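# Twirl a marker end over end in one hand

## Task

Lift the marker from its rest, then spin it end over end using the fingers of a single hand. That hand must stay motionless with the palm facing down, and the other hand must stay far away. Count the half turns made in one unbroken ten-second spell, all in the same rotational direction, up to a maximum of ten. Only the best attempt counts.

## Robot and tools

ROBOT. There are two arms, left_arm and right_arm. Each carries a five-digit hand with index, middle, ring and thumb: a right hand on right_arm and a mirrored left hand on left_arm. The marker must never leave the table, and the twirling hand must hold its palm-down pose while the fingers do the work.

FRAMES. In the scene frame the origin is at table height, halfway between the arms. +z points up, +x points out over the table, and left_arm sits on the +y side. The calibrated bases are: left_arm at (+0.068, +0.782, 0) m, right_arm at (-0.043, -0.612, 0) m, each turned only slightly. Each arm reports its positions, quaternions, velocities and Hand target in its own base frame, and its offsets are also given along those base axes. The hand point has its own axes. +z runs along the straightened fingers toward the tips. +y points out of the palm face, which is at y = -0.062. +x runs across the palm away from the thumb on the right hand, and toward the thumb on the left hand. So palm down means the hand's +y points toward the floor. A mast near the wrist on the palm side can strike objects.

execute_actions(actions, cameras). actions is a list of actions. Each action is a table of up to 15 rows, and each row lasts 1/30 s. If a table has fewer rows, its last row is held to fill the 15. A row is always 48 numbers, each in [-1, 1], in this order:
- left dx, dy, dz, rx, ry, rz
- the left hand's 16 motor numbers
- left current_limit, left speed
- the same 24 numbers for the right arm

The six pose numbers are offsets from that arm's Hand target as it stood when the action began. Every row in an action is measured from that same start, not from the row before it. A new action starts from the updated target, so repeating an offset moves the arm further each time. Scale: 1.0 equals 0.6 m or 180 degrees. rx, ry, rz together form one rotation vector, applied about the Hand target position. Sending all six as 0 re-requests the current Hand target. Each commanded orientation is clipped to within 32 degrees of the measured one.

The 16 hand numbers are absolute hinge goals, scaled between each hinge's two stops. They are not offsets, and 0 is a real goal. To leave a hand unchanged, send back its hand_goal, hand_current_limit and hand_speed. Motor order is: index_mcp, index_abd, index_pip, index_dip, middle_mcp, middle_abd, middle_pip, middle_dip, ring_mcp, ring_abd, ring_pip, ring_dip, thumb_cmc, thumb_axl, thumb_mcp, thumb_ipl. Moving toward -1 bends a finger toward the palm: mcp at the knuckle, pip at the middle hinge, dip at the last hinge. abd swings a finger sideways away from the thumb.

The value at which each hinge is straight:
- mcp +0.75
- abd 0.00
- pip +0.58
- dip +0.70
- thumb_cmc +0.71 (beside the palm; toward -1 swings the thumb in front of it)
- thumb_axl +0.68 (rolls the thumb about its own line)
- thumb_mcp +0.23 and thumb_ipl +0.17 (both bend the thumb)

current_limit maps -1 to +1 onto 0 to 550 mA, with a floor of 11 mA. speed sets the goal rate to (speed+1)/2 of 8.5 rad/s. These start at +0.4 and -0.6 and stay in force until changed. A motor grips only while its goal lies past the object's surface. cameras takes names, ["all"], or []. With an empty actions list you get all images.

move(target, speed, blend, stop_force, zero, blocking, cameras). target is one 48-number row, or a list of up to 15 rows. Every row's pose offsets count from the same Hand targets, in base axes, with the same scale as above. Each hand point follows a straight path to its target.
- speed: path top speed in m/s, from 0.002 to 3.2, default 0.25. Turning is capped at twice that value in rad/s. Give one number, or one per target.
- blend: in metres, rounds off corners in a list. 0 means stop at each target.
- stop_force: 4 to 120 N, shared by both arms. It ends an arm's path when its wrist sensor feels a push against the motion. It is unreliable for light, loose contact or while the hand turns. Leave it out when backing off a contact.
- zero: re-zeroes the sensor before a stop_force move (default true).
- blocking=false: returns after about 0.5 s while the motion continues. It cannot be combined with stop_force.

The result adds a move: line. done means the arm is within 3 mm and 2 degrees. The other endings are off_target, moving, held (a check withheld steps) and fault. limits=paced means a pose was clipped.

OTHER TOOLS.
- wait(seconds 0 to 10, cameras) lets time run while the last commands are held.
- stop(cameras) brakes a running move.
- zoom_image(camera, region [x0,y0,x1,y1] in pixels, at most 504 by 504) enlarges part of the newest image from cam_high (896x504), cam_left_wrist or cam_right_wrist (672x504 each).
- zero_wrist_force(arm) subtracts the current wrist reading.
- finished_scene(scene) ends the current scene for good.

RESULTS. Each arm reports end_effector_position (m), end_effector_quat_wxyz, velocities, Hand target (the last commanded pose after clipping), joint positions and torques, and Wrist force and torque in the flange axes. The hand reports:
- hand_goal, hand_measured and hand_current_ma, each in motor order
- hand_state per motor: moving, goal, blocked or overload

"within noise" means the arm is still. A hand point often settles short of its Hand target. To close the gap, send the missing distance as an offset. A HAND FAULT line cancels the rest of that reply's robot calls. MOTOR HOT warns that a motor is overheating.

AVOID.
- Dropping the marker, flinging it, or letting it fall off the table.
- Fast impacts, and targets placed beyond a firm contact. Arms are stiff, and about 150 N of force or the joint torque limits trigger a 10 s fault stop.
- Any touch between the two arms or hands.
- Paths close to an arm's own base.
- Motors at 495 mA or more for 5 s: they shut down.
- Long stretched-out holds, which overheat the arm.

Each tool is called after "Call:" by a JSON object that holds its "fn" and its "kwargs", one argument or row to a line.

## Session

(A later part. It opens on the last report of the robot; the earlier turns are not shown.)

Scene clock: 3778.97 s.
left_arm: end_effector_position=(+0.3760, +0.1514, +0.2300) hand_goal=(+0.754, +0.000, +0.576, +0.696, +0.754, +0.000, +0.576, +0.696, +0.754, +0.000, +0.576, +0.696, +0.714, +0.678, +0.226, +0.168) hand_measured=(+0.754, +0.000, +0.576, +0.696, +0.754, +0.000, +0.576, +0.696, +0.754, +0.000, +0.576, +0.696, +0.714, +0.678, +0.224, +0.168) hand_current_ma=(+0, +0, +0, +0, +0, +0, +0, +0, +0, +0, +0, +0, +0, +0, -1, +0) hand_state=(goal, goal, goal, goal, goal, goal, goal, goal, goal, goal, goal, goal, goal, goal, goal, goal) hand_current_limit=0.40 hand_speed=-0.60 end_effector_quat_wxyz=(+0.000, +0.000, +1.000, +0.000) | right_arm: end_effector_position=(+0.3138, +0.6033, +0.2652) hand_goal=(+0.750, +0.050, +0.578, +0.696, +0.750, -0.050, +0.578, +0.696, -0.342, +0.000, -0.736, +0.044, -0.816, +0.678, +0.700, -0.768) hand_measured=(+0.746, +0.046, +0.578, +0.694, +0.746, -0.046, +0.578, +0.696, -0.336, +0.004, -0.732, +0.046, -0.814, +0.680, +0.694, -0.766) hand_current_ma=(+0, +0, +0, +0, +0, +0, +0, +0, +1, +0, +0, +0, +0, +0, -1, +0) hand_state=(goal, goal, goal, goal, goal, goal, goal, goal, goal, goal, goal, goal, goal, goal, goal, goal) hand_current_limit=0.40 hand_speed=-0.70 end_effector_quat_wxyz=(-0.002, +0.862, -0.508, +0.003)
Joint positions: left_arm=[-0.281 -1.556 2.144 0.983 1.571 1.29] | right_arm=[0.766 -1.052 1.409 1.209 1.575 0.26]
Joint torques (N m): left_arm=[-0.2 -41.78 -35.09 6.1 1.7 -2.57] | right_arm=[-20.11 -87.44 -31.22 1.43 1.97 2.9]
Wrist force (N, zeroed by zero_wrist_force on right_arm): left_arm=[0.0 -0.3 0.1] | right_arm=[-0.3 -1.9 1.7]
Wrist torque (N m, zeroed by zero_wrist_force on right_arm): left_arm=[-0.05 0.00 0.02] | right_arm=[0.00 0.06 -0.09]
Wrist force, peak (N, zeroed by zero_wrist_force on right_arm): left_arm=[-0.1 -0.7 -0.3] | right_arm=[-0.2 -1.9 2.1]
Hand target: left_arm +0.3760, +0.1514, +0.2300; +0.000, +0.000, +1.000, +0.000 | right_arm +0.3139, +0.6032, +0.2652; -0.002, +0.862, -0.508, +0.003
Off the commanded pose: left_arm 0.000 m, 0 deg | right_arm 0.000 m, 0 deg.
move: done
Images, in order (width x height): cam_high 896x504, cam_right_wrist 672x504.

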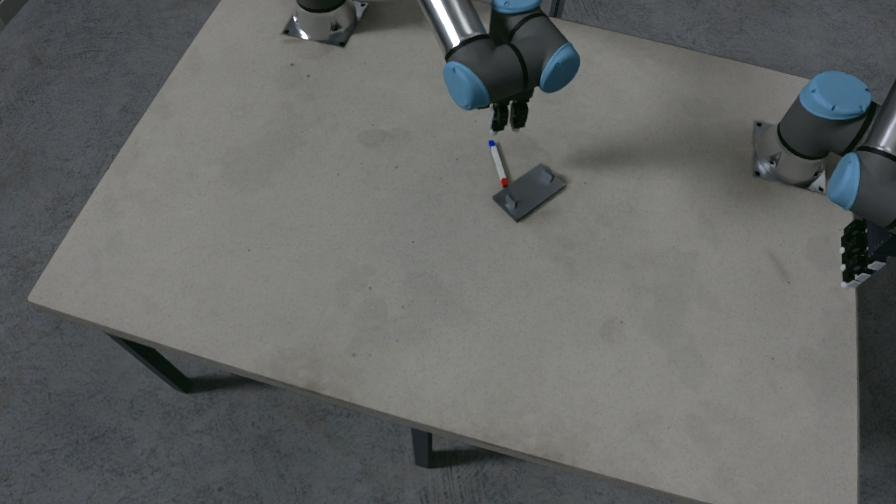

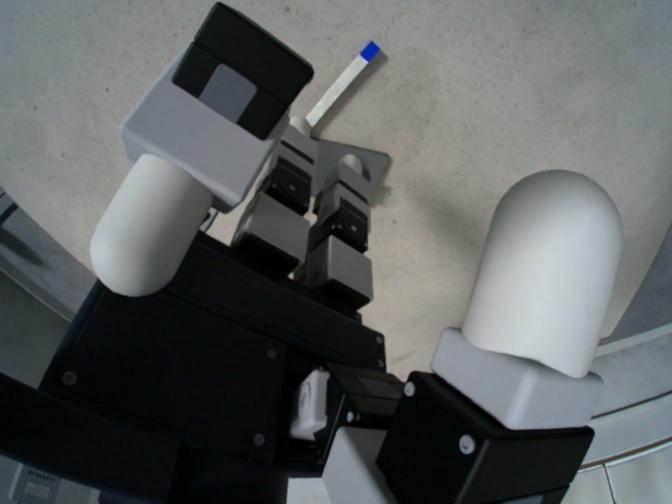

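Call:
{"fn": "move", "kwargs": {
  "target": [0,0,0,0,0,0,0.754,0,0.576,0.696,0.754,0,0.576,0.696,0.754,0,0.576,0.696,0.714,0.678,0.226,0.168,0.4,-0.6,0,0,-0.175,0,0,0,0.75,0.05,0.577,0.696,0.75,-0.05,0.577,0.696,-0.342,0,-0.737,0.0435,-0.816,0.677,0.7,-0.769,0.4,-0.7],
  "speed": 0.1,
  "cameras": ["cam_high","cam_right_wrist"]
}}

Call:
{"fn": "zoom_image", "kwargs": {
  "camera": "cam_right_wrist",
  "region": [220, 20, 460, 220]
}}

Call:
{"fn": "zoom_image", "kwargs": {
  "camera": "cam_high",
  "region": [450, 90, 570, 200]
}}

Scene clock: 3790.27 s.
left_arm: end_effector_position=(+0.3760, +0.1514, +0.2300) hand_goal=(+0.754, +0.000, +0.576, +0.696, +0.754, +0.000, +0.576, +0.696, +0.754, +0.000, +0.576, +0.696, +0.714, +0.678, +0.226, +0.168) hand_measured=(+0.754, +0.000, +0.576, +0.696, +0.754, +0.000, +0.576, +0.696, +0.754, +0.000, +0.576, +0.696, +0.714, +0.678, +0.224, +0.168) hand_current_ma=(+0, +0, +0, +0, +0, +0, +0, +0, +0, +0, +0, +0, +0, +0, -1, +0) hand_state=(goal, goal, goal, goal, goal, goal, goal, goal, goal, goal, goal, goal, goal, goal, goal, goal) hand_current_limit=0.40 hand_speed=-0.60 end_effector_quat_wxyz=(+0.000, +0.000, +1.000, +0.000) | right_arm: end_effector_position=(+0.3139, +0.6032, +0.1602) hand_goal=(+0.750, +0.050, +0.578, +0.696, +0.750, -0.050, +0.578, +0.696, -0.342, +0.000, -0.736, +0.044, -0.816, +0.678, +0.700, -0.768) hand_measured=(+0.746, +0.046, +0.578, +0.694, +0.746, -0.046, +0.578, +0.696, -0.336, +0.004, -0.732, +0.046, -0.814, +0.680, +0.694, -0.766) hand_current_ma=(+0, +0, +0, +0, +0, +0, +0, +0, +1, +0, +0, +0, +0, +0, -1, +0) hand_state=(goal, goal, goal, goal, goal, goal, goal, goal, goal, goal, goal, goal, goal, goal, goal, goal) hand_current_limit=0.40 hand_speed=-0.70 end_effector_quat_wxyz=(-0.002, +0.862, -0.508, +0.003)
Joint positions: left_arm=[-0.281 -1.556 2.144 0.983 1.571 1.29] | right_arm=[0.766 -0.979 1.493 1.052 1.575 0.261]
Joint torques (N m): left_arm=[-0.34 -41.28 -34.48 5.81 1.4 -2.5] | right_arm=[-19.3 -88.2 -38.82 8.61 -1.58 1.74]
Wrist force (N, zeroed by zero_wrist_force on right_arm): left_arm=[-0.1 -0.4 0.0] | right_arm=[0.0 -1.3 1.1]
Wrist torque (N m, zeroed by zero_wrist_force on right_arm): left_arm=[-0.05 0.02 0.01] | right_arm=[0.08 0.01 -0.10]
Wrist force, peak (N, zeroed by zero_wrist_force on right_arm): left_arm=[-0.1 -1.0 -0.2] | right_arm=[-0.1 -1.3 2.8]
Hand target: left_arm +0.3760, +0.1514, +0.2300; +0.000, +0.000, +1.000, +0.000 | right_arm +0.3139, +0.6032, +0.1602; -0.002, +0.862, -0.508, +0.003
Off the commanded pose: left_arm 0.000 m, 0 deg | right_arm 0.000 m, 0 deg.
move: done
Images, in order (width x height): cam_high 896x504, cam_right_wrist 672x504.

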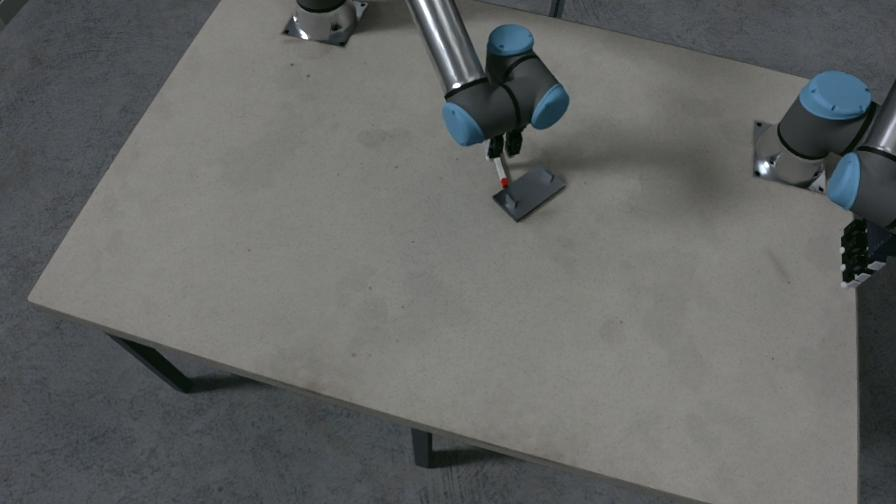

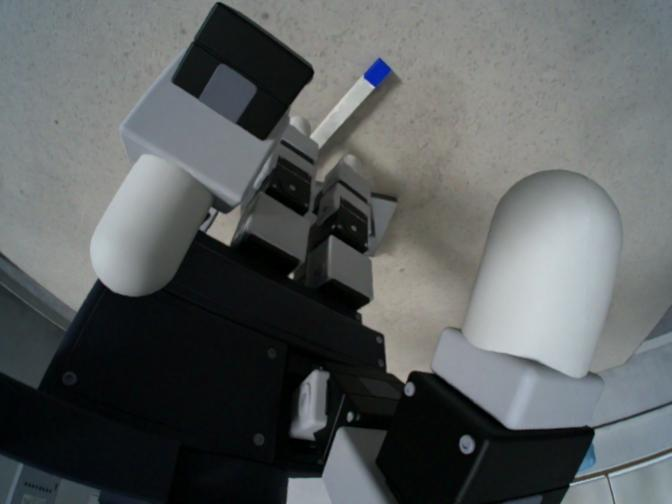

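Scaled by 2.100 from the camera's 672x504 image, which has a finer 960x720 frame.

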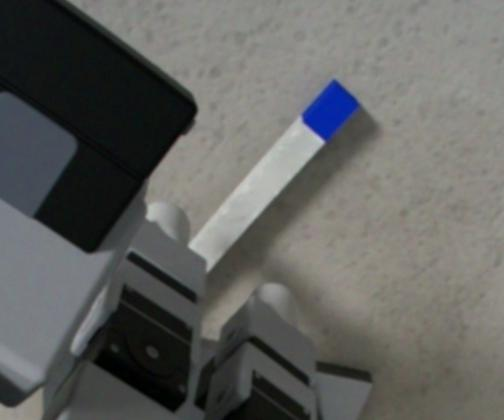

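Scaled by 4.200 from the camera's 896x504 image, which has a finer 1280x720 frame.

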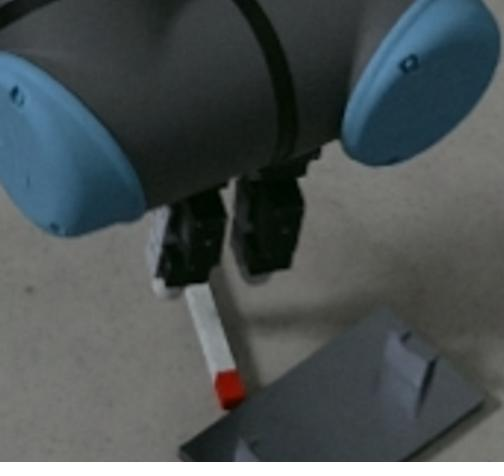

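Call:
{"fn": "move", "kwargs": {
  "target": [0,0,0,0,0,0,0.754,0,0.576,0.696,0.754,0,0.576,0.696,0.754,0,0.576,0.696,0.714,0.678,0.226,0.168,0.4,-0.6,-0.0022,-0.0097,-0.045,0,0,0,0.75,0.05,0.577,0.696,0.75,-0.05,0.577,0.696,-0.342,0,-0.737,0.0435,-0.816,0.677,0.7,-0.769,0.4,-0.7],
  "speed": 0.06
}}

Call:
{"fn": "move", "kwargs": {
  "target": [0,0,0,0,0,0,0.754,0,0.576,0.696,0.754,0,0.576,0.696,0.754,0,0.576,0.696,0.714,0.678,0.226,0.168,0.4,-0.6,0,0,-0.0333,0,0,0,0.75,0.05,0.577,0.696,0.75,-0.05,0.577,0.696,-0.342,0,-0.737,0.0435,-0.816,0.677,0.7,-0.769,0.4,-0.7],
  "speed": 0.008,
  "stop_force": 4,
  "cameras": ["cam_high","cam_right_wrist"]
}}

Call:
{"fn": "zoom_image", "kwargs": {
  "camera": "cam_right_wrist",
  "region": [220, 20, 460, 220]
}}

Call:
{"fn": "zoom_image", "kwargs": {
  "camera": "cam_high",
  "region": [450, 90, 570, 200]
}}

Scene clock: 3834.87 s.
left_arm: end_effector_position=(+0.3760, +0.1514, +0.2300) hand_goal=(+0.754, +0.000, +0.576, +0.696, +0.754, +0.000, +0.576, +0.696, +0.754, +0.000, +0.576, +0.696, +0.714, +0.678, +0.226, +0.168) hand_measured=(+0.754, +0.000, +0.576, +0.696, +0.754, +0.000, +0.576, +0.696, +0.754, +0.000, +0.576, +0.696, +0.714, +0.678, +0.224, +0.168) hand_current_ma=(+0, +0, +0, +0, +0, +0, +0, +0, +0, +0, +0, +0, +0, +0, -1, +0) hand_state=(goal, goal, goal, goal, goal, goal, goal, goal, goal, goal, goal, goal, goal, goal, goal, goal) hand_current_limit=0.40 hand_speed=-0.60 end_effector_quat_wxyz=(+0.000, +0.000, +1.000, +0.000) | right_arm: end_effector_position=(+0.3127, +0.5974, +0.1331) hand_goal=(+0.750, +0.050, +0.578, +0.696, +0.750, -0.050, +0.578, +0.696, -0.342, +0.000, -0.736, +0.044, -0.816, +0.678, +0.700, -0.768) hand_measured=(+0.746, +0.046, +0.578, +0.694, +0.746, -0.046, +0.578, +0.696, -0.336, +0.004, -0.732, +0.046, -0.814, +0.680, +0.694, -0.766) hand_current_ma=(+0, +0, +0, +0, +0, +0, +0, +0, +1, +0, +0, +0, +0, +0, -1, +0) hand_state=(goal, goal, goal, goal, goal, goal, goal, goal, goal, goal, goal, goal, goal, goal, goal, goal) hand_current_limit=0.40 hand_speed=-0.70 end_effector_quat_wxyz=(-0.002, +0.862, -0.508, +0.003)
Joint positions: left_arm=[-0.281 -1.556 2.144 0.983 1.571 1.29] | right_arm=[0.762 -0.964 1.524 1.007 1.575 0.256]
Joint torques (N m): left_arm=[-0.11 -41.11 -35.39 5.98 1.39 -2.69] | right_arm=[-2 -88.1 -38.28 8.4 -2.62 0.24]
Wrist force (N, zeroed by zero_wrist_force on right_arm): left_arm=[0.2 -0.5 0.2] | right_arm=[-0.4 -1.3 1.6]
Wrist torque (N m, zeroed by zero_wrist_force on right_arm): left_arm=[-0.08 -0.02 0.04] | right_arm=[0.06 0.06 -0.10]
Wrist force, peak (N, zeroed by zero_wrist_force on right_arm): left_arm=[-0.4 -0.6 0.0] | right_arm=[-0.2 -1.3 2.3]
Hand target: left_arm +0.3760, +0.1514, +0.2300; +0.000, +0.000, +1.000, +0.000 | right_arm +0.3126, +0.5974, +0.1332; -0.002, +0.862, -0.508, +0.003
Off the commanded pose: left_arm 0.000 m, 0 deg | right_arm 0.000 m, 0 deg.
move: done

Scene clock: 3837.30 s.
left_arm: end_effector_position=(+0.3760, +0.1514, +0.2300) hand_goal=(+0.754, +0.000, +0.576, +0.696, +0.754, +0.000, +0.576, +0.696, +0.754, +0.000, +0.576, +0.696, +0.714, +0.678, +0.226, +0.168) hand_measured=(+0.754, +0.000, +0.576, +0.696, +0.754, +0.000, +0.576, +0.696, +0.754, +0.000, +0.576, +0.696, +0.714, +0.678, +0.224, +0.168) hand_current_ma=(+0, +0, +0, +0, +0, +0, +0, +0, +0, +0, +0, +0, +0, +0, -1, +0) hand_state=(goal, goal, goal, goal, goal, goal, goal, goal, goal, goal, goal, goal, goal, goal, goal, goal) hand_current_limit=0.40 hand_speed=-0.60 end_effector_quat_wxyz=(+0.000, +0.000, +1.000, +0.000) | right_arm: end_effector_position=(+0.3126, +0.5974, +0.1227) hand_goal=(+0.750, +0.050, +0.578, +0.696, +0.750, -0.050, +0.578, +0.696, -0.342, +0.000, -0.736, +0.044, -0.816, +0.678, +0.700, -0.768) hand_measured=(+0.746, +0.046, +0.578, +0.694, +0.746, -0.046, +0.578, +0.696, -0.336, +0.004, -0.732, +0.046, -0.814, +0.680, +0.694, -0.766) hand_current_ma=(+0, +0, +0, +0, +0, +0, +0, +0, +1, +0, +0, +0, +0, +0, -1, +0) hand_state=(goal, goal, goal, goal, goal, goal, goal, goal, goal, goal, goal, goal, goal, goal, goal, goal) hand_current_limit=0.40 hand_speed=-0.70 end_effector_quat_wxyz=(-0.002, +0.862, -0.508, +0.003)
Joint positions: left_arm=[-0.281 -1.556 2.144 0.983 1.571 1.29] | right_arm=[0.762 -0.955 1.529 0.992 1.575 0.256]
Joint torques (N m): left_arm=[-0.25 -40.39 -35.41 6.07 1.55 -2.48] | right_arm=[18.48 -85.69 -35.66 8.18 -3.11 1.28]
Wrist force (N, zeroed by zero_wrist_force on right_arm): left_arm=[-0.1 -0.3 0.2] | right_arm=[-0.2 -1.6 -4.4]
Wrist torque (N m, zeroed by zero_wrist_force on right_arm): left_arm=[-0.07 0.02 0.01] | right_arm=[0.49 0.00 -0.10]
Wrist force, peak (N, zeroed by zero_wrist_force on right_arm): left_arm=[-0.3 -0.7 -0.1] | right_arm=[-0.2 -1.7 -9.8]
Hand target: left_arm +0.3760, +0.1514, +0.2300; +0.000, +0.000, +1.000, +0.000 | right_arm +0.3126, +0.5974, +0.1227; -0.002, +0.862, -0.508, +0.003 (not the last commanded pose)
Off the commanded pose: left_arm 0.000 m, 0 deg | right_arm 0.009 m, 0 deg.
move: contact (right_arm)
Images, in order (width x height): cam_high 896x504, cam_right_wrist 672x504.

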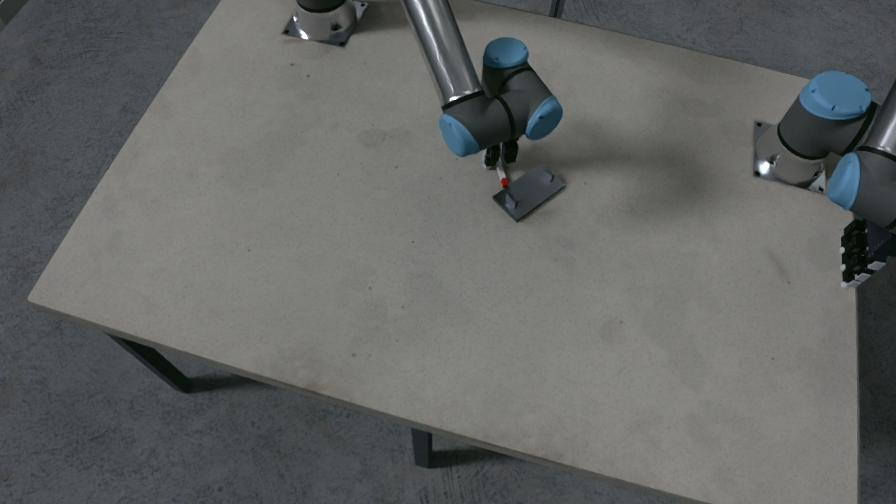

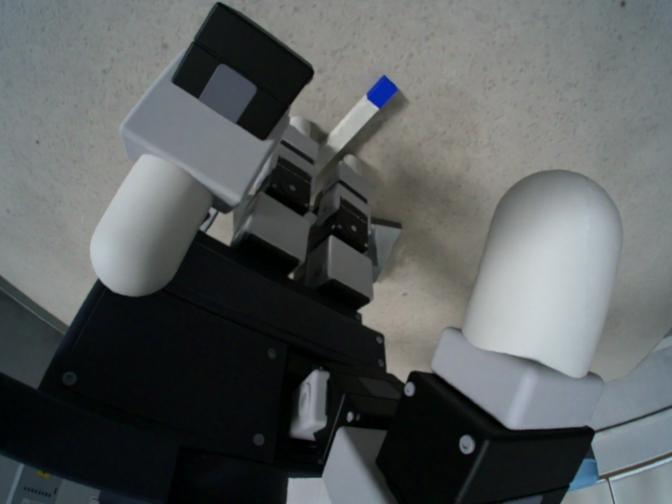

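Scaled by 2.100 from the camera's 672x504 image, which has a finer 960x720 frame.

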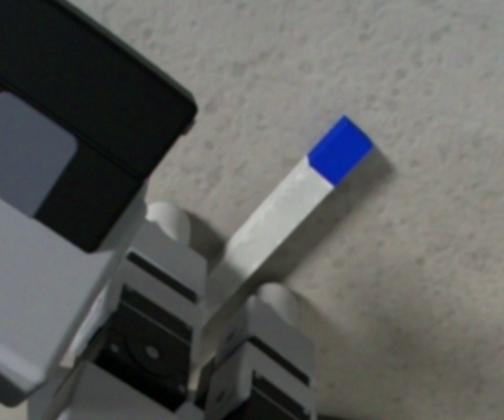

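Scaled by 4.200 from the camera's 896x504 image, which has a finer 1280x720 frame.

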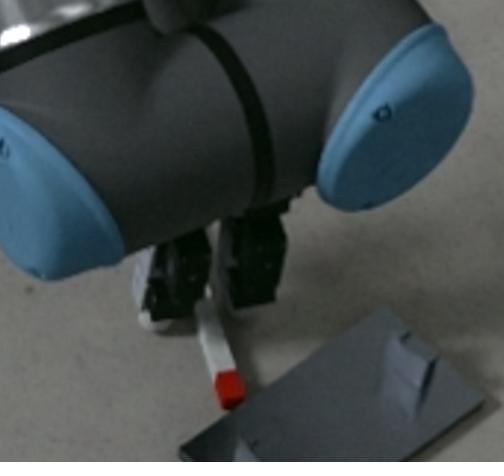

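Call:
{"fn": "move", "kwargs": {
  "target": [0,0,0,0,0,0,0.754,0,0.576,0.696,0.754,0,0.576,0.696,0.754,0,0.576,0.696,0.714,0.678,0.226,0.168,0.4,-0.6,0,0,0.0022,0,0,0,0.75,0.05,0.577,0.696,0.75,-0.05,0.577,0.696,-0.342,0,-0.737,0.0435,-0.816,0.677,0.7,-0.769,0.4,-0.93],
  "speed": 0.01
}}

Call:
{"fn": "execute_actions", "kwargs": {
  "actions": [
    [[0,0,0,0,0,0,0.754,0,0.576,0.696,0.754,0,0.576,0.696,0.754,0,0.576,0.696,0.714,0.678,0.226,0.168,0.4,-0.6,0,0,0,0,0,0,0.75,-0.22,0.577,0.696,0.75,0.22,0.577,0.696,-0.342,0,-0.737,0.0435,-0.816,0.677,0.7,-0.769,0.4,-0.93]],
    [[0,0,0,0,0,0,0.754,0,0.576,0.696,0.754,0,0.576,0.696,0.754,0,0.576,0.696,0.714,0.678,0.226,0.168,0.4,-0.6,0,0,0,0,0,0,0.75,-0.22,0.577,0.696,0.75,0.22,0.577,0.696,-0.342,0,-0.737,0.0435,-0.816,0.677,0.7,-0.769,0.4,-0.93]],
    [[0,0,0,0,0,0,0.754,0,0.576,0.696,0.754,0,0.576,0.696,0.754,0,0.576,0.696,0.714,0.678,0.226,0.168,0.4,-0.6,0,0,0,0,0,0,0.75,-0.22,0.577,0.696,0.75,0.22,0.577,0.696,-0.342,0,-0.737,0.0435,-0.816,0.677,0.7,-0.769,0.4,-0.93]]
  ],
  "cameras": ["cam_right_wrist"]
}}

Call:
{"fn": "zoom_image", "kwargs": {
  "camera": "cam_right_wrist",
  "region": [220, 20, 460, 220]
}}

Scene clock: 3847.30 s.
left_arm: end_effector_position=(+0.3760, +0.1514, +0.2300) hand_goal=(+0.754, +0.000, +0.576, +0.696, +0.754, +0.000, +0.576, +0.696, +0.754, +0.000, +0.576, +0.696, +0.714, +0.678, +0.226, +0.168) hand_measured=(+0.754, +0.000, +0.576, +0.696, +0.754, +0.000, +0.576, +0.696, +0.754, +0.000, +0.576, +0.696, +0.714, +0.678, +0.224, +0.168) hand_current_ma=(+0, +0, +0, +0, +0, +0, +0, +0, +0, +0, +0, +0, +0, +0, -1, +0) hand_state=(goal, goal, goal, goal, goal, goal, goal, goal, goal, goal, goal, goal, goal, goal, goal, goal) hand_current_limit=0.40 hand_speed=-0.60 end_effector_quat_wxyz=(+0.000, +0.000, +1.000, +0.000) | right_arm: end_effector_position=(+0.3126, +0.5974, +0.1241) hand_goal=(+0.750, +0.050, +0.578, +0.696, +0.750, -0.050, +0.578, +0.696, -0.342, +0.000, -0.736, +0.044, -0.816, +0.678, +0.700, -0.768) hand_measured=(+0.746, +0.046, +0.578, +0.694, +0.746, -0.046, +0.578, +0.696, -0.336, +0.004, -0.732, +0.046, -0.814, +0.680, +0.694, -0.766) hand_current_ma=(+0, +0, +0, +0, +0, +0, +0, +0, +1, +0, +0, +0, +0, +0, -1, +0) hand_state=(goal, goal, goal, goal, goal, goal, goal, goal, goal, goal, goal, goal, goal, goal, goal, goal) hand_current_limit=0.40 hand_speed=-0.93 end_effector_quat_wxyz=(-0.002, +0.862, -0.508, +0.003)
Joint positions: left_arm=[-0.281 -1.556 2.144 0.983 1.571 1.29] | right_arm=[0.762 -0.956 1.529 0.994 1.575 0.256]
Joint torques (N m): left_arm=[0.43 -40.61 -36.13 6.13 1.49 -2.61] | right_arm=[17.06 -84.84 -37 7.91 -3.03 1.44]
Wrist force (N, zeroed by zero_wrist_force on right_arm): left_arm=[-0.2 -0.4 0.2] | right_arm=[-0.6 -1.4 1.6]
Wrist torque (N m, zeroed by zero_wrist_force on right_arm): left_arm=[-0.06 0.03 0.00] | right_arm=[0.05 0.09 -0.12]
Wrist force, peak (N, zeroed by zero_wrist_force on right_arm): left_arm=[0.4 -0.7 0.0] | right_arm=[0.0 -1.7 -4.4]
Hand target: left_arm +0.3760, +0.1514, +0.2300; +0.000, +0.000, +1.000, +0.000 | right_arm +0.3126, +0.5974, +0.1240; -0.002, +0.862, -0.508, +0.003
Off the commanded pose: left_arm 0.000 m, 0 deg | right_arm 0.000 m, 0 deg.
move: done

Scene clock: 3849.00 s.
left_arm: end_effector_position=(+0.3760, +0.1514, +0.2300) hand_goal=(+0.754, +0.000, +0.576, +0.696, +0.754, +0.000, +0.576, +0.696, +0.754, +0.000, +0.576, +0.696, +0.714, +0.678, +0.226, +0.168) hand_measured=(+0.754, +0.000, +0.576, +0.696, +0.754, +0.000, +0.576, +0.696, +0.754, +0.000, +0.576, +0.696, +0.714, +0.678, +0.224, +0.168) hand_current_ma=(+0, +0, +0, +0, +0, +0, +0, +0, +0, +0, +0, +0, +0, +0, -1, +0) hand_state=(goal, goal, goal, goal, goal, goal, goal, goal, goal, goal, goal, goal, goal, goal, goal, goal) hand_current_limit=0.40 hand_speed=-0.60 end_effector_quat_wxyz=(+0.000, +0.000, +1.000, +0.000) | right_arm: end_effector_position=(+0.3126, +0.5974, +0.1241) hand_goal=(+0.750, -0.220, +0.578, +0.696, +0.750, +0.220, +0.578, +0.696, -0.342, +0.000, -0.736, +0.044, -0.816, +0.678, +0.700, -0.768) hand_measured=(+0.746, -0.074, +0.578, +0.694, +0.746, +0.078, +0.578, +0.696, -0.336, +0.004, -0.732, +0.046, -0.814, +0.680, +0.694, -0.766) hand_current_ma=(+0, +236, +0, +0, +0, -224, +0, +0, +1, +0, +0, +0, +0, +0, -1, +0) hand_state=(goal, blocked, goal, goal, goal, blocked, goal, goal, goal, goal, goal, goal, goal, goal, goal, goal) hand_current_limit=0.40 hand_speed=-0.93 end_effector_quat_wxyz=(-0.002, +0.862, -0.508, +0.003)
Joint positions: left_arm=[-0.281 -1.556 2.144 0.983 1.571 1.29] | right_arm=[0.762 -0.956 1.529 0.994 1.575 0.256]
Joint torques (N m): left_arm=[0.02 -40.58 -35.19 5.68 1.5 -2.7] | right_arm=[16.07 -67.71 -28.52 2.49 -3.03 1.3]
Wrist force (N, zeroed by zero_wrist_force on right_arm): left_arm=[0.0 -0.2 0.0] | right_arm=[-0.4 -1.4 1.7]
Wrist torque (N m, zeroed by zero_wrist_force on right_arm): left_arm=[-0.03 0.00 0.02] | right_arm=[0.05 0.07 -0.11]
Wrist force, peak (N, zeroed by zero_wrist_force on right_arm): left_arm=[-0.4 -0.7 -0.1] | right_arm=[-0.4 -1.8 1.9]
Hand target: left_arm +0.3760, +0.1514, +0.2300; +0.000, +0.000, +1.000, +0.000 | right_arm +0.3126, +0.5974, +0.1240; -0.002, +0.862, -0.508, +0.003
Off the commanded pose: left_arm 0.000 m, 0 deg | right_arm 0.000 m, 0 deg.
Images, in order (width x height): cam_right_wrist 672x504.

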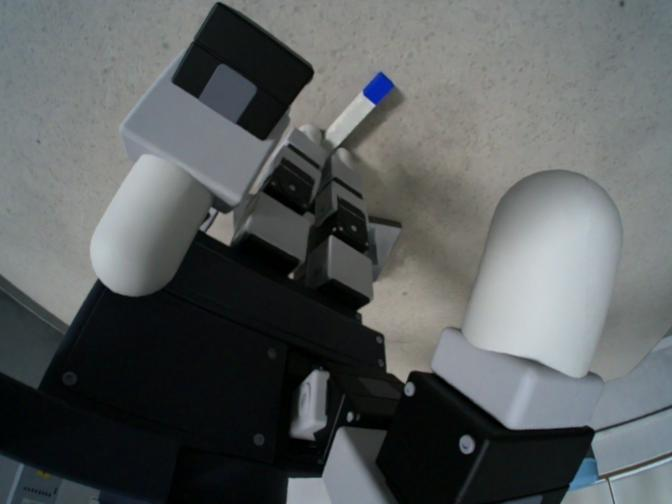

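Scaled by 2.100 from the camera's 672x504 image, which has a finer 960x720 frame.

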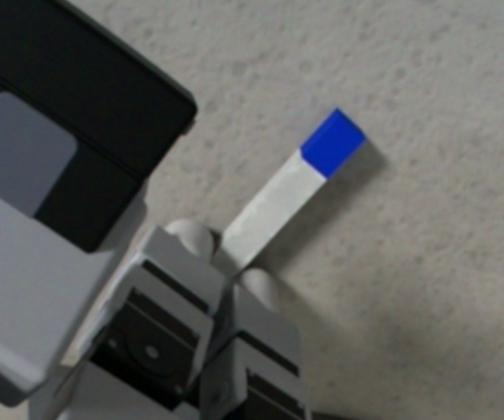

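Call:
{"fn": "execute_actions", "kwargs": {
  "actions": [
    [[0,0,0,0,0,0,0.754,0,0.576,0.696,0.754,0,0.576,0.696,0.754,0,0.576,0.696,0.714,0.678,0.226,0.168,0.4,-0.6,0,0,0,0,0,0,0.75,-0.04,0.577,0.696,0.75,0.04,0.577,0.696,-0.342,0,-0.737,0.0435,-0.816,0.677,0.7,-0.769,0.4,-0.93]],
    [[0,0,0,0,0,0,0.754,0,0.576,0.696,0.754,0,0.576,0.696,0.754,0,0.576,0.696,0.714,0.678,0.226,0.168,0.4,-0.6,0,0,-0.0019,0,0,0,0.75,-0.04,0.577,0.696,0.75,0.04,0.577,0.696,-0.342,0,-0.737,0.0435,-0.816,0.677,0.7,-0.769,0.4,-0.93]],
    [[0,0,0,0,0,0,0.754,0,0.576,0.696,0.754,0,0.576,0.696,0.754,0,0.576,0.696,0.714,0.678,0.226,0.168,0.4,-0.6,0,0,0,0,0,0,0.75,-0.24,0.577,0.696,0.75,0.24,0.577,0.696,-0.342,0,-0.737,0.0435,-0.816,0.677,0.7,-0.769,0.4,-0.9]],
    [[0,0,0,0,0,0,0.754,0,0.576,0.696,0.754,0,0.576,0.696,0.754,0,0.576,0.696,0.714,0.678,0.226,0.168,0.4,-0.6,0,0,0,0,0,0,0.75,-0.28,0.577,0.696,0.75,0.28,0.577,0.696,-0.342,0,-0.737,0.0435,-0.816,0.677,0.7,-0.769,0.4,-0.9]]
  ]
}}

Call:
{"fn": "move", "kwargs": {
  "target": [0,0,0,0,0,0,0.754,0,0.576,0.696,0.754,0,0.576,0.696,0.754,0,0.576,0.696,0.714,0.678,0.226,0.168,0.4,-0.6,0,0,0.15,0,0,0,0.75,-0.28,0.577,0.696,0.75,0.28,0.577,0.696,-0.342,0,-0.737,0.0435,-0.816,0.677,0.7,-0.769,0.4,-0.9],
  "speed": 0.04,
  "cameras": ["cam_high","cam_right_wrist"]
}}

Call:
{"fn": "zoom_image", "kwargs": {
  "camera": "cam_right_wrist",
  "region": [220, 20, 460, 220]
}}

Call:
{"fn": "zoom_image", "kwargs": {
  "camera": "cam_high",
  "region": [450, 90, 570, 200]
}}

Scene clock: 3865.47 s.
left_arm: end_effector_position=(+0.3760, +0.1514, +0.2300) hand_goal=(+0.754, +0.000, +0.576, +0.696, +0.754, +0.000, +0.576, +0.696, +0.754, +0.000, +0.576, +0.696, +0.714, +0.678, +0.226, +0.168) hand_measured=(+0.754, +0.000, +0.576, +0.696, +0.754, +0.000, +0.576, +0.696, +0.754, +0.000, +0.576, +0.696, +0.714, +0.678, +0.224, +0.168) hand_current_ma=(+0, +0, +0, +0, +0, +0, +0, +0, +0, +0, +0, +0, +0, +0, -1, +0) hand_state=(goal, goal, goal, goal, goal, goal, goal, goal, goal, goal, goal, goal, goal, goal, goal, goal) hand_current_limit=0.40 hand_speed=-0.60 end_effector_quat_wxyz=(+0.000, +0.000, +1.000, +0.000) | right_arm: end_effector_position=(+0.3126, +0.5974, +0.1229) hand_goal=(+0.750, -0.280, +0.578, +0.696, +0.750, +0.280, +0.578, +0.696, -0.342, +0.000, -0.736, +0.044, -0.816, +0.678, +0.700, -0.768) hand_measured=(+0.746, -0.066, +0.578, +0.694, +0.746, +0.090, +0.578, +0.696, -0.336, +0.004, -0.732, +0.046, -0.814, +0.680, +0.694, -0.766) hand_current_ma=(+0, +385, +0, +0, +0, -385, +0, +0, +1, +0, +0, +0, +0, +0, -1, +0) hand_state=(goal, blocked, goal, goal, goal, blocked, goal, goal, goal, goal, goal, goal, goal, goal, goal, goal) hand_current_limit=0.40 hand_speed=-0.90 end_effector_quat_wxyz=(-0.002, +0.862, -0.508, +0.003)
Joint positions: left_arm=[-0.281 -1.556 2.144 0.983 1.571 1.29] | right_arm=[0.762 -0.955 1.529 0.992 1.575 0.256]
Joint torques (N m): left_arm=[-0.72 -41.64 -34.98 5.9 1.52 -2.47] | right_arm=[15.34 -87.37 -36.49 8.78 -3.07 1.28]
Wrist force (N, zeroed by zero_wrist_force on right_arm): left_arm=[0.1 -0.6 -0.1] | right_arm=[-0.6 -1.5 0.7]
Wrist torque (N m, zeroed by zero_wrist_force on right_arm): left_arm=[-0.07 -0.01 0.04] | right_arm=[0.12 0.05 -0.12]
Wrist force, peak (N, zeroed by zero_wrist_force on right_arm): left_arm=[-0.2 -0.9 -0.1] | right_arm=[-0.2 -1.5 2.0]
Hand target: left_arm +0.3760, +0.1514, +0.2300; +0.000, +0.000, +1.000, +0.000 | right_arm +0.3126, +0.5974, +0.1229; -0.002, +0.862, -0.508, +0.003
Off the commanded pose: left_arm 0.000 m, 0 deg | right_arm 0.000 m, 0 deg.

Scene clock: 3867.97 s.
left_arm: end_effector_position=(+0.3760, +0.1514, +0.2300) hand_goal=(+0.754, +0.000, +0.576, +0.696, +0.754, +0.000, +0.576, +0.696, +0.754, +0.000, +0.576, +0.696, +0.714, +0.678, +0.226, +0.168) hand_measured=(+0.754, +0.000, +0.576, +0.696, +0.754, +0.000, +0.576, +0.696, +0.754, +0.000, +0.576, +0.696, +0.714, +0.678, +0.224, +0.168) hand_current_ma=(+0, +0, +0, +0, +0, +0, +0, +0, +0, +0, +0, +0, +0, +0, -1, +0) hand_state=(goal, goal, goal, goal, goal, goal, goal, goal, goal, goal, goal, goal, goal, goal, goal, goal) hand_current_limit=0.40 hand_speed=-0.60 end_effector_quat_wxyz=(+0.000, +0.000, +1.000, +0.000) | right_arm: end_effector_position=(+0.3126, +0.5974, +0.2132) hand_goal=(+0.750, -0.280, +0.578, +0.696, +0.750, +0.280, +0.578, +0.696, -0.342, +0.000, -0.736, +0.044, -0.816, +0.678, +0.700, -0.768) hand_measured=(+0.746, -0.066, +0.578, +0.694, +0.746, +0.090, +0.578, +0.696, -0.336, +0.004, -0.732, +0.046, -0.814, +0.680, +0.694, -0.766) hand_current_ma=(+0, +385, +0, +0, +0, -385, +0, +0, +1, +0, +0, +0, +0, +0, -1, +0) hand_state=(goal, blocked, goal, goal, goal, blocked, goal, goal, goal, goal, goal, goal, goal, goal, goal, goal) hand_current_limit=0.40 hand_speed=-0.90 end_effector_quat_wxyz=(-0.002, +0.862, -0.508, +0.003) end_effector_velocity=(-0.001, +0.000, -0.004) end_effector_angular_velocity=(+0.000, +0.000, +0.002)
Joint positions: left_arm=[-0.281 -1.556 2.144 0.983 1.571 1.29] | right_arm=[0.762 -1.027 1.469 1.125 1.575 0.256]
Joint velocities: left_arm=[within noise] | right_arm=[0.001 0.002 0.004 -0.006 -0.001 0]
Joint torques (N m): left_arm=[-0.64 -40.52 -35.49 6.02 1.44 -2.59] | right_arm=[13.89 -54.87 -27.78 1.02 -2.97 1.22]
Wrist force (N, zeroed by zero_wrist_force on right_arm): left_arm=[0.0 -0.4 -0.2] | right_arm=[-0.2 -1.5 2.3]
Wrist torque (N m, zeroed by zero_wrist_force on right_arm): left_arm=[-0.03 0.01 0.02] | right_arm=[0.00 0.04 -0.06]
Wrist force, peak (N, zeroed by zero_wrist_force on right_arm): left_arm=[-0.3 -0.7 0.0] | right_arm=[-0.2 -1.8 2.1]
Hand target: left_arm +0.3760, +0.1514, +0.2300; +0.000, +0.000, +1.000, +0.000 | right_arm +0.3126, +0.5974, +0.2129; -0.002, +0.862, -0.508, +0.003
Off the commanded pose: left_arm 0.000 m, 0 deg | right_arm 0.000 m, 0 deg.
move: done
Images, in order (width x height): cam_high 896x504, cam_right_wrist 672x504.

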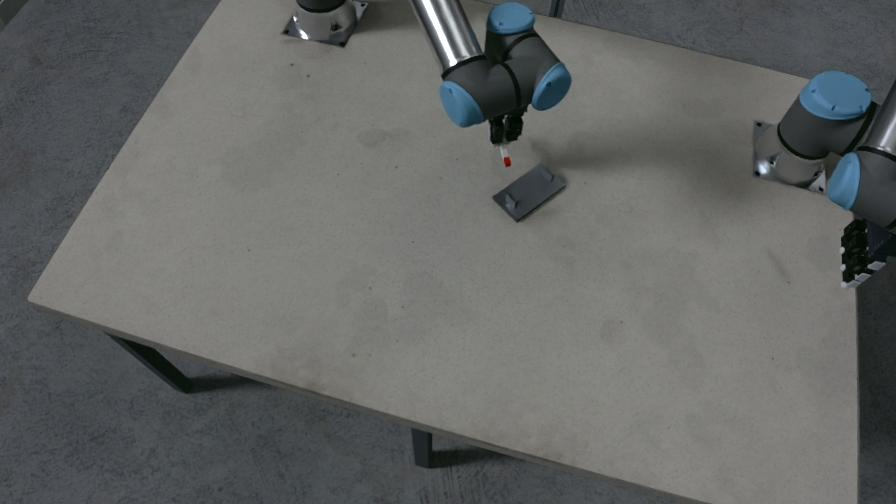

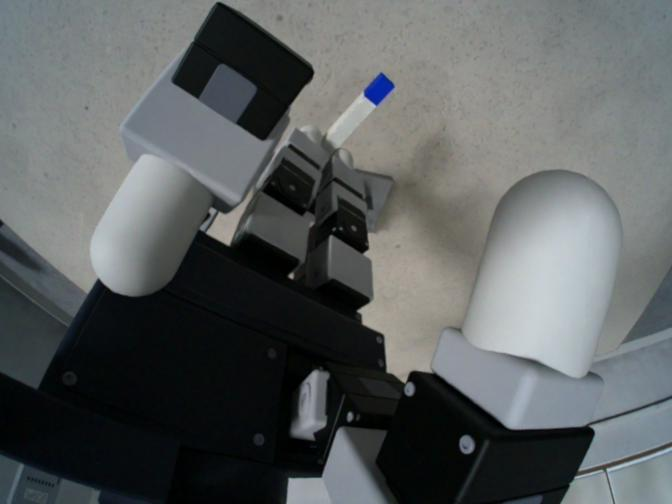

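Scaled by 2.100 from the camera's 672x504 image, which has a finer 960x720 frame.

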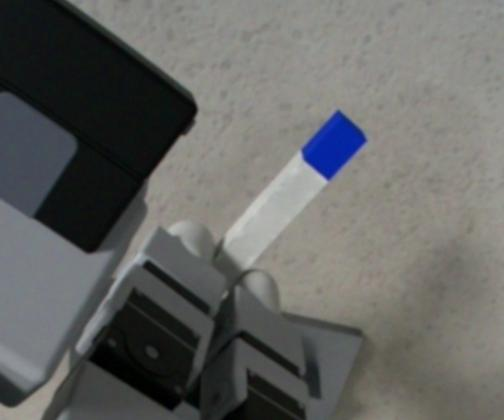

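Scaled by 4.200 from the camera's 896x504 image, which has a finer 1280x720 frame.

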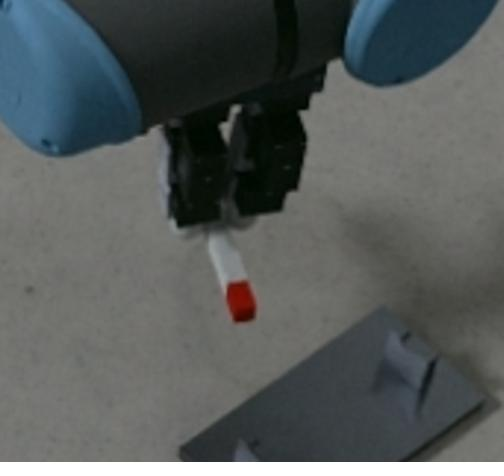

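Call:
{"fn": "move", "kwargs": {
  "target": [0,0,0,0,0,0,0.754,0,0.576,0.696,0.754,0,0.576,0.696,0.754,0,0.576,0.696,0.714,0.678,0.226,0.168,0.4,-0.6,0.1128,0.288,-0.0382,0,0,-0.3528,0.75,-0.28,0.577,0.696,0.75,0.28,0.577,0.696,-0.342,0,-0.737,0.0435,-0.816,0.677,0.7,-0.769,0.4,-0.9],
  "speed": 0.12,
  "cameras": ["cam_high","cam_right_wrist"]
}}

Call:
{"fn": "zoom_image", "kwargs": {
  "camera": "cam_right_wrist",
  "region": [220, 20, 460, 220]
}}

Call:
{"fn": "zoom_image", "kwargs": {
  "camera": "cam_high",
  "region": [450, 120, 610, 240]
}}

Scene clock: 3899.47 s.
left_arm: end_effector_position=(+0.3760, +0.1514, +0.2300) hand_goal=(+0.754, +0.000, +0.576, +0.696, +0.754, +0.000, +0.576, +0.696, +0.754, +0.000, +0.576, +0.696, +0.714, +0.678, +0.226, +0.168) hand_measured=(+0.754, +0.000, +0.576, +0.696, +0.754, +0.000, +0.576, +0.696, +0.754, +0.000, +0.576, +0.696, +0.714, +0.678, +0.224, +0.168) hand_current_ma=(+0, +0, +0, +0, +0, +0, +0, +0, +0, +0, +0, +0, +0, +0, -1, +0) hand_state=(goal, goal, goal, goal, goal, goal, goal, goal, goal, goal, goal, goal, goal, goal, goal, goal) hand_current_limit=0.40 hand_speed=-0.60 end_effector_quat_wxyz=(+0.000, +0.000, +1.000, +0.000) | right_arm: end_effector_position=(+0.3801, +0.7703, +0.1899) hand_goal=(+0.750, -0.280, +0.578, +0.696, +0.750, +0.280, +0.578, +0.696, -0.342, +0.000, -0.736, +0.044, -0.816, +0.678, +0.700, -0.768) hand_measured=(+0.746, -0.066, +0.578, +0.694, +0.746, +0.090, +0.578, +0.696, -0.336, +0.004, -0.732, +0.046, -0.814, +0.680, +0.694, -0.766) hand_current_ma=(+0, +385, +0, +0, +0, -385, +0, +0, +1, +0, +0, +0, +0, +0, -1, +0) hand_state=(goal, blocked, goal, goal, goal, blocked, goal, goal, goal, goal, goal, goal, goal, goal, goal, goal) hand_current_limit=0.40 hand_speed=-0.90 end_effector_quat_wxyz=(+0.000, -0.466, +0.885, -0.003)
Joint positions: left_arm=[-0.281 -1.556 2.144 0.983 1.571 1.29] | right_arm=[0.805 -0.863 1.237 1.198 1.577 1.407]
Joint torques (N m): left_arm=[-0.91 -40.38 -35.38 6.08 1.52 -2.69] | right_arm=[-18.49 -99.02 -27.72 2.59 -1.95 1.47]
Wrist force (N, zeroed by zero_wrist_force on right_arm): left_arm=[0.1 -0.4 0.1] | right_arm=[-0.3 -1.1 1.7]
Wrist torque (N m, zeroed by zero_wrist_force on right_arm): left_arm=[-0.06 0.00 0.03] | right_arm=[0.08 0.04 -0.14]
Wrist force, peak (N, zeroed by zero_wrist_force on right_arm): left_arm=[-0.1 -0.8 0.0] | right_arm=[0.0 -1.7 2.3]
Hand target: left_arm +0.3760, +0.1514, +0.2300; +0.000, +0.000, +1.000, +0.000 | right_arm +0.3803, +0.7702, +0.1900; +0.000, -0.465, +0.885, -0.003
Off the commanded pose: left_arm 0.000 m, 0 deg | right_arm 0.000 m, 0 deg.
move: done
Images, in order (width x height): cam_high 896x504, cam_right_wrist 672x504.

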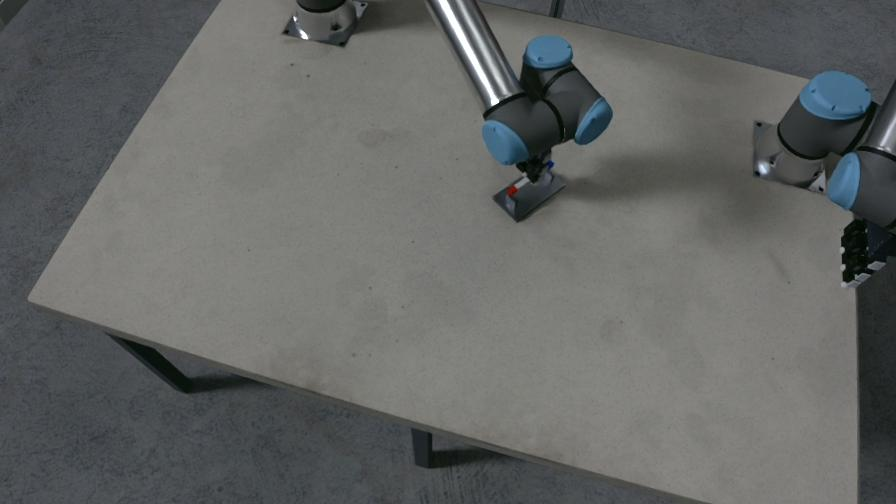

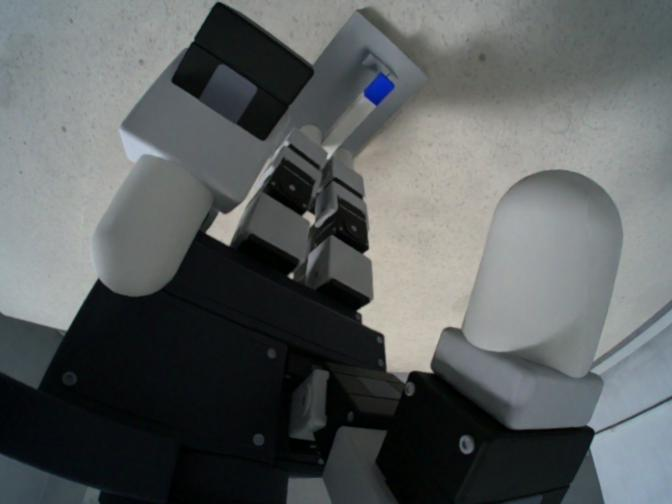

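Scaled by 2.100 from the camera's 672x504 image, which has a finer 960x720 frame.

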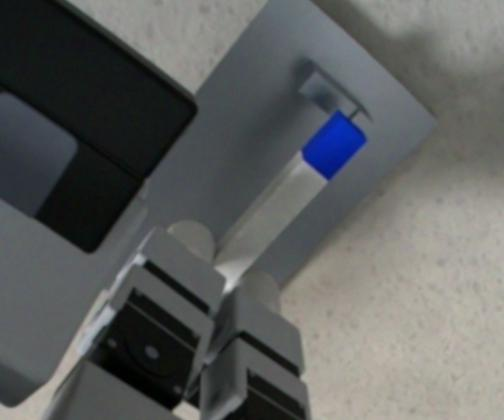

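Scaled by 3.150 from the camera's 896x504 image, which has a finer 1280x720 frame.

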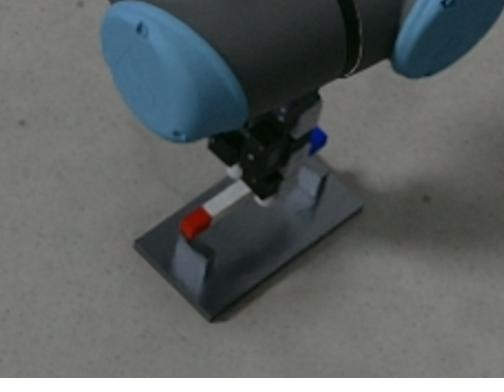

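Call:
{"fn": "move", "kwargs": {
  "target": [0,0,0,0,0,0,0.754,0,0.576,0.696,0.754,0,0.576,0.696,0.754,0,0.576,0.696,0.714,0.678,0.226,0.168,0.4,-0.6,0,0,-0.0467,0,0,0,0.75,-0.28,0.577,0.696,0.75,0.28,0.577,0.696,-0.342,0,-0.737,0.0435,-0.816,0.677,0.7,-0.769,0.4,-0.9],
  "speed": 0.05,
  "cameras": ["cam_high","cam_right_wrist"]
}}

Call:
{"fn": "zoom_image", "kwargs": {
  "camera": "cam_high",
  "region": [450, 120, 610, 240]
}}

Call:
{"fn": "zoom_image", "kwargs": {
  "camera": "cam_right_wrist",
  "region": [220, 20, 460, 220]
}}

Scene clock: 3907.43 s.
left_arm: end_effector_position=(+0.3760, +0.1514, +0.2300) hand_goal=(+0.754, +0.000, +0.576, +0.696, +0.754, +0.000, +0.576, +0.696, +0.754, +0.000, +0.576, +0.696, +0.714, +0.678, +0.226, +0.168) hand_measured=(+0.754, +0.000, +0.576, +0.696, +0.754, +0.000, +0.576, +0.696, +0.754, +0.000, +0.576, +0.696, +0.714, +0.678, +0.224, +0.168) hand_current_ma=(+0, +0, +0, +0, +0, +0, +0, +0, +0, +0, +0, +0, +0, +0, -1, +0) hand_state=(goal, goal, goal, goal, goal, goal, goal, goal, goal, goal, goal, goal, goal, goal, goal, goal) hand_current_limit=0.40 hand_speed=-0.60 end_effector_quat_wxyz=(+0.000, +0.000, +1.000, +0.000) | right_arm: end_effector_position=(+0.3803, +0.7702, +0.1617) hand_goal=(+0.750, -0.280, +0.578, +0.696, +0.750, +0.280, +0.578, +0.696, -0.342, +0.000, -0.736, +0.044, -0.816, +0.678, +0.700, -0.768) hand_measured=(+0.746, -0.066, +0.578, +0.694, +0.746, +0.090, +0.578, +0.696, -0.336, +0.004, -0.732, +0.046, -0.814, +0.680, +0.694, -0.766) hand_current_ma=(+0, +385, +0, +0, +0, -385, +0, +0, +1, +0, +0, +0, +0, +0, -1, +0) hand_state=(goal, blocked, goal, goal, goal, blocked, goal, goal, goal, goal, goal, goal, goal, goal, goal, goal) hand_current_limit=0.40 hand_speed=-0.90 end_effector_quat_wxyz=(+0.000, -0.465, +0.885, -0.003) end_effector_velocity=(+0.001, +0.000, +0.005) end_effector_angular_velocity=(+0.001, +0.000, +0.000)
Joint positions: left_arm=[-0.281 -1.556 2.144 0.983 1.571 1.29] | right_arm=[0.804 -0.844 1.258 1.158 1.577 1.407]
Joint velocities: left_arm=[within noise] | right_arm=[0 -0.002 -0.005 0.007 0 0]
Joint torques (N m): left_arm=[-2.31 -42.35 -35.86 6.04 1.37 -2.37] | right_arm=[-19.49 -98.53 -40.7 8.95 2.05 2.07]
Wrist force (N, zeroed by zero_wrist_force on right_arm): left_arm=[0.1 -0.3 0.0] | right_arm=[0.0 -1.0 1.5]
Wrist torque (N m, zeroed by zero_wrist_force on right_arm): left_arm=[-0.05 -0.01 0.03] | right_arm=[0.09 0.02 -0.12]
Wrist force, peak (N, zeroed by zero_wrist_force on right_arm): left_arm=[0.0 -0.8 0.0] | right_arm=[0.2 -1.3 2.5]
Hand target: left_arm +0.3760, +0.1514, +0.2300; +0.000, +0.000, +1.000, +0.000 | right_arm +0.3803, +0.7702, +0.1620; +0.000, -0.465, +0.885, -0.003
Off the commanded pose: left_arm 0.000 m, 0 deg | right_arm 0.000 m, 0 deg.
move: done
Images, in order (width x height): cam_high 896x504, cam_right_wrist 672x504.

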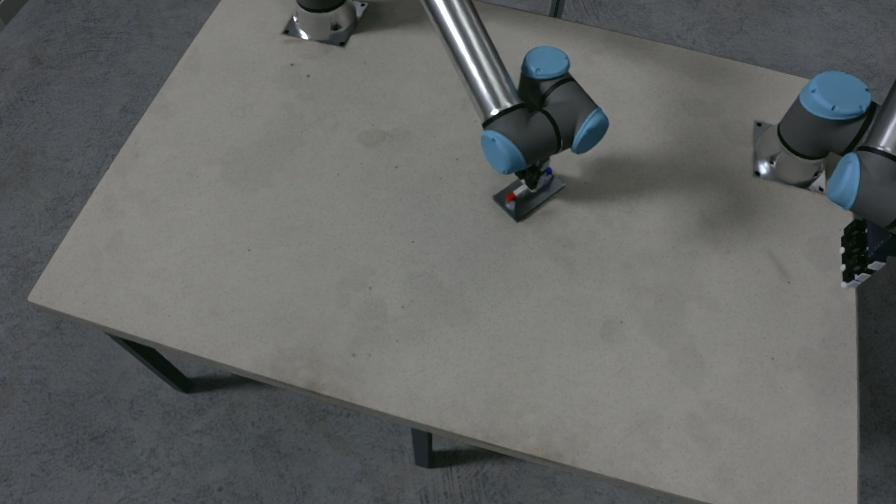

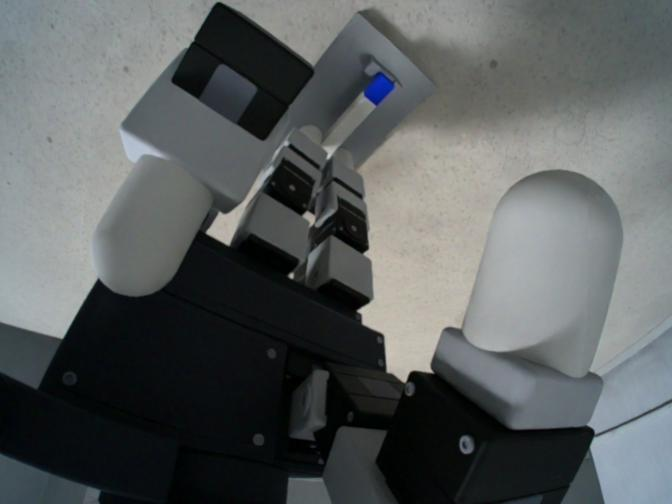

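Scaled by 3.150 from the camera's 896x504 image, which has a finer 1280x720 frame.

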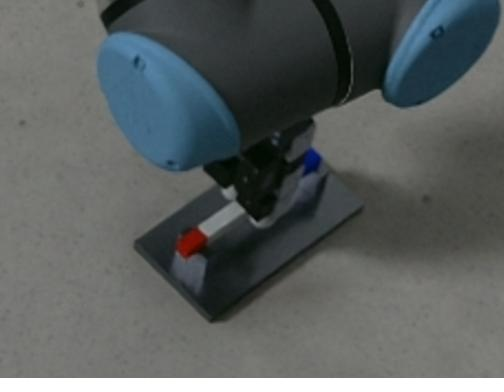

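Scaled by 2.100 from the camera's 672x504 image, which has a finer 960x720 frame.

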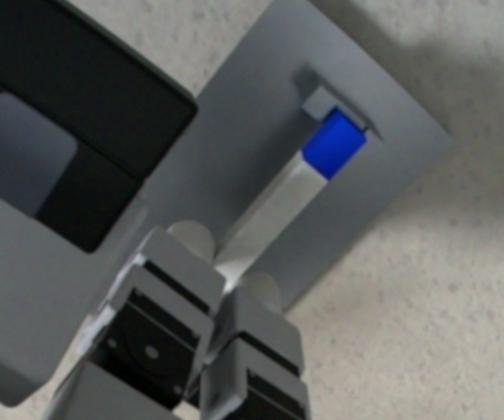

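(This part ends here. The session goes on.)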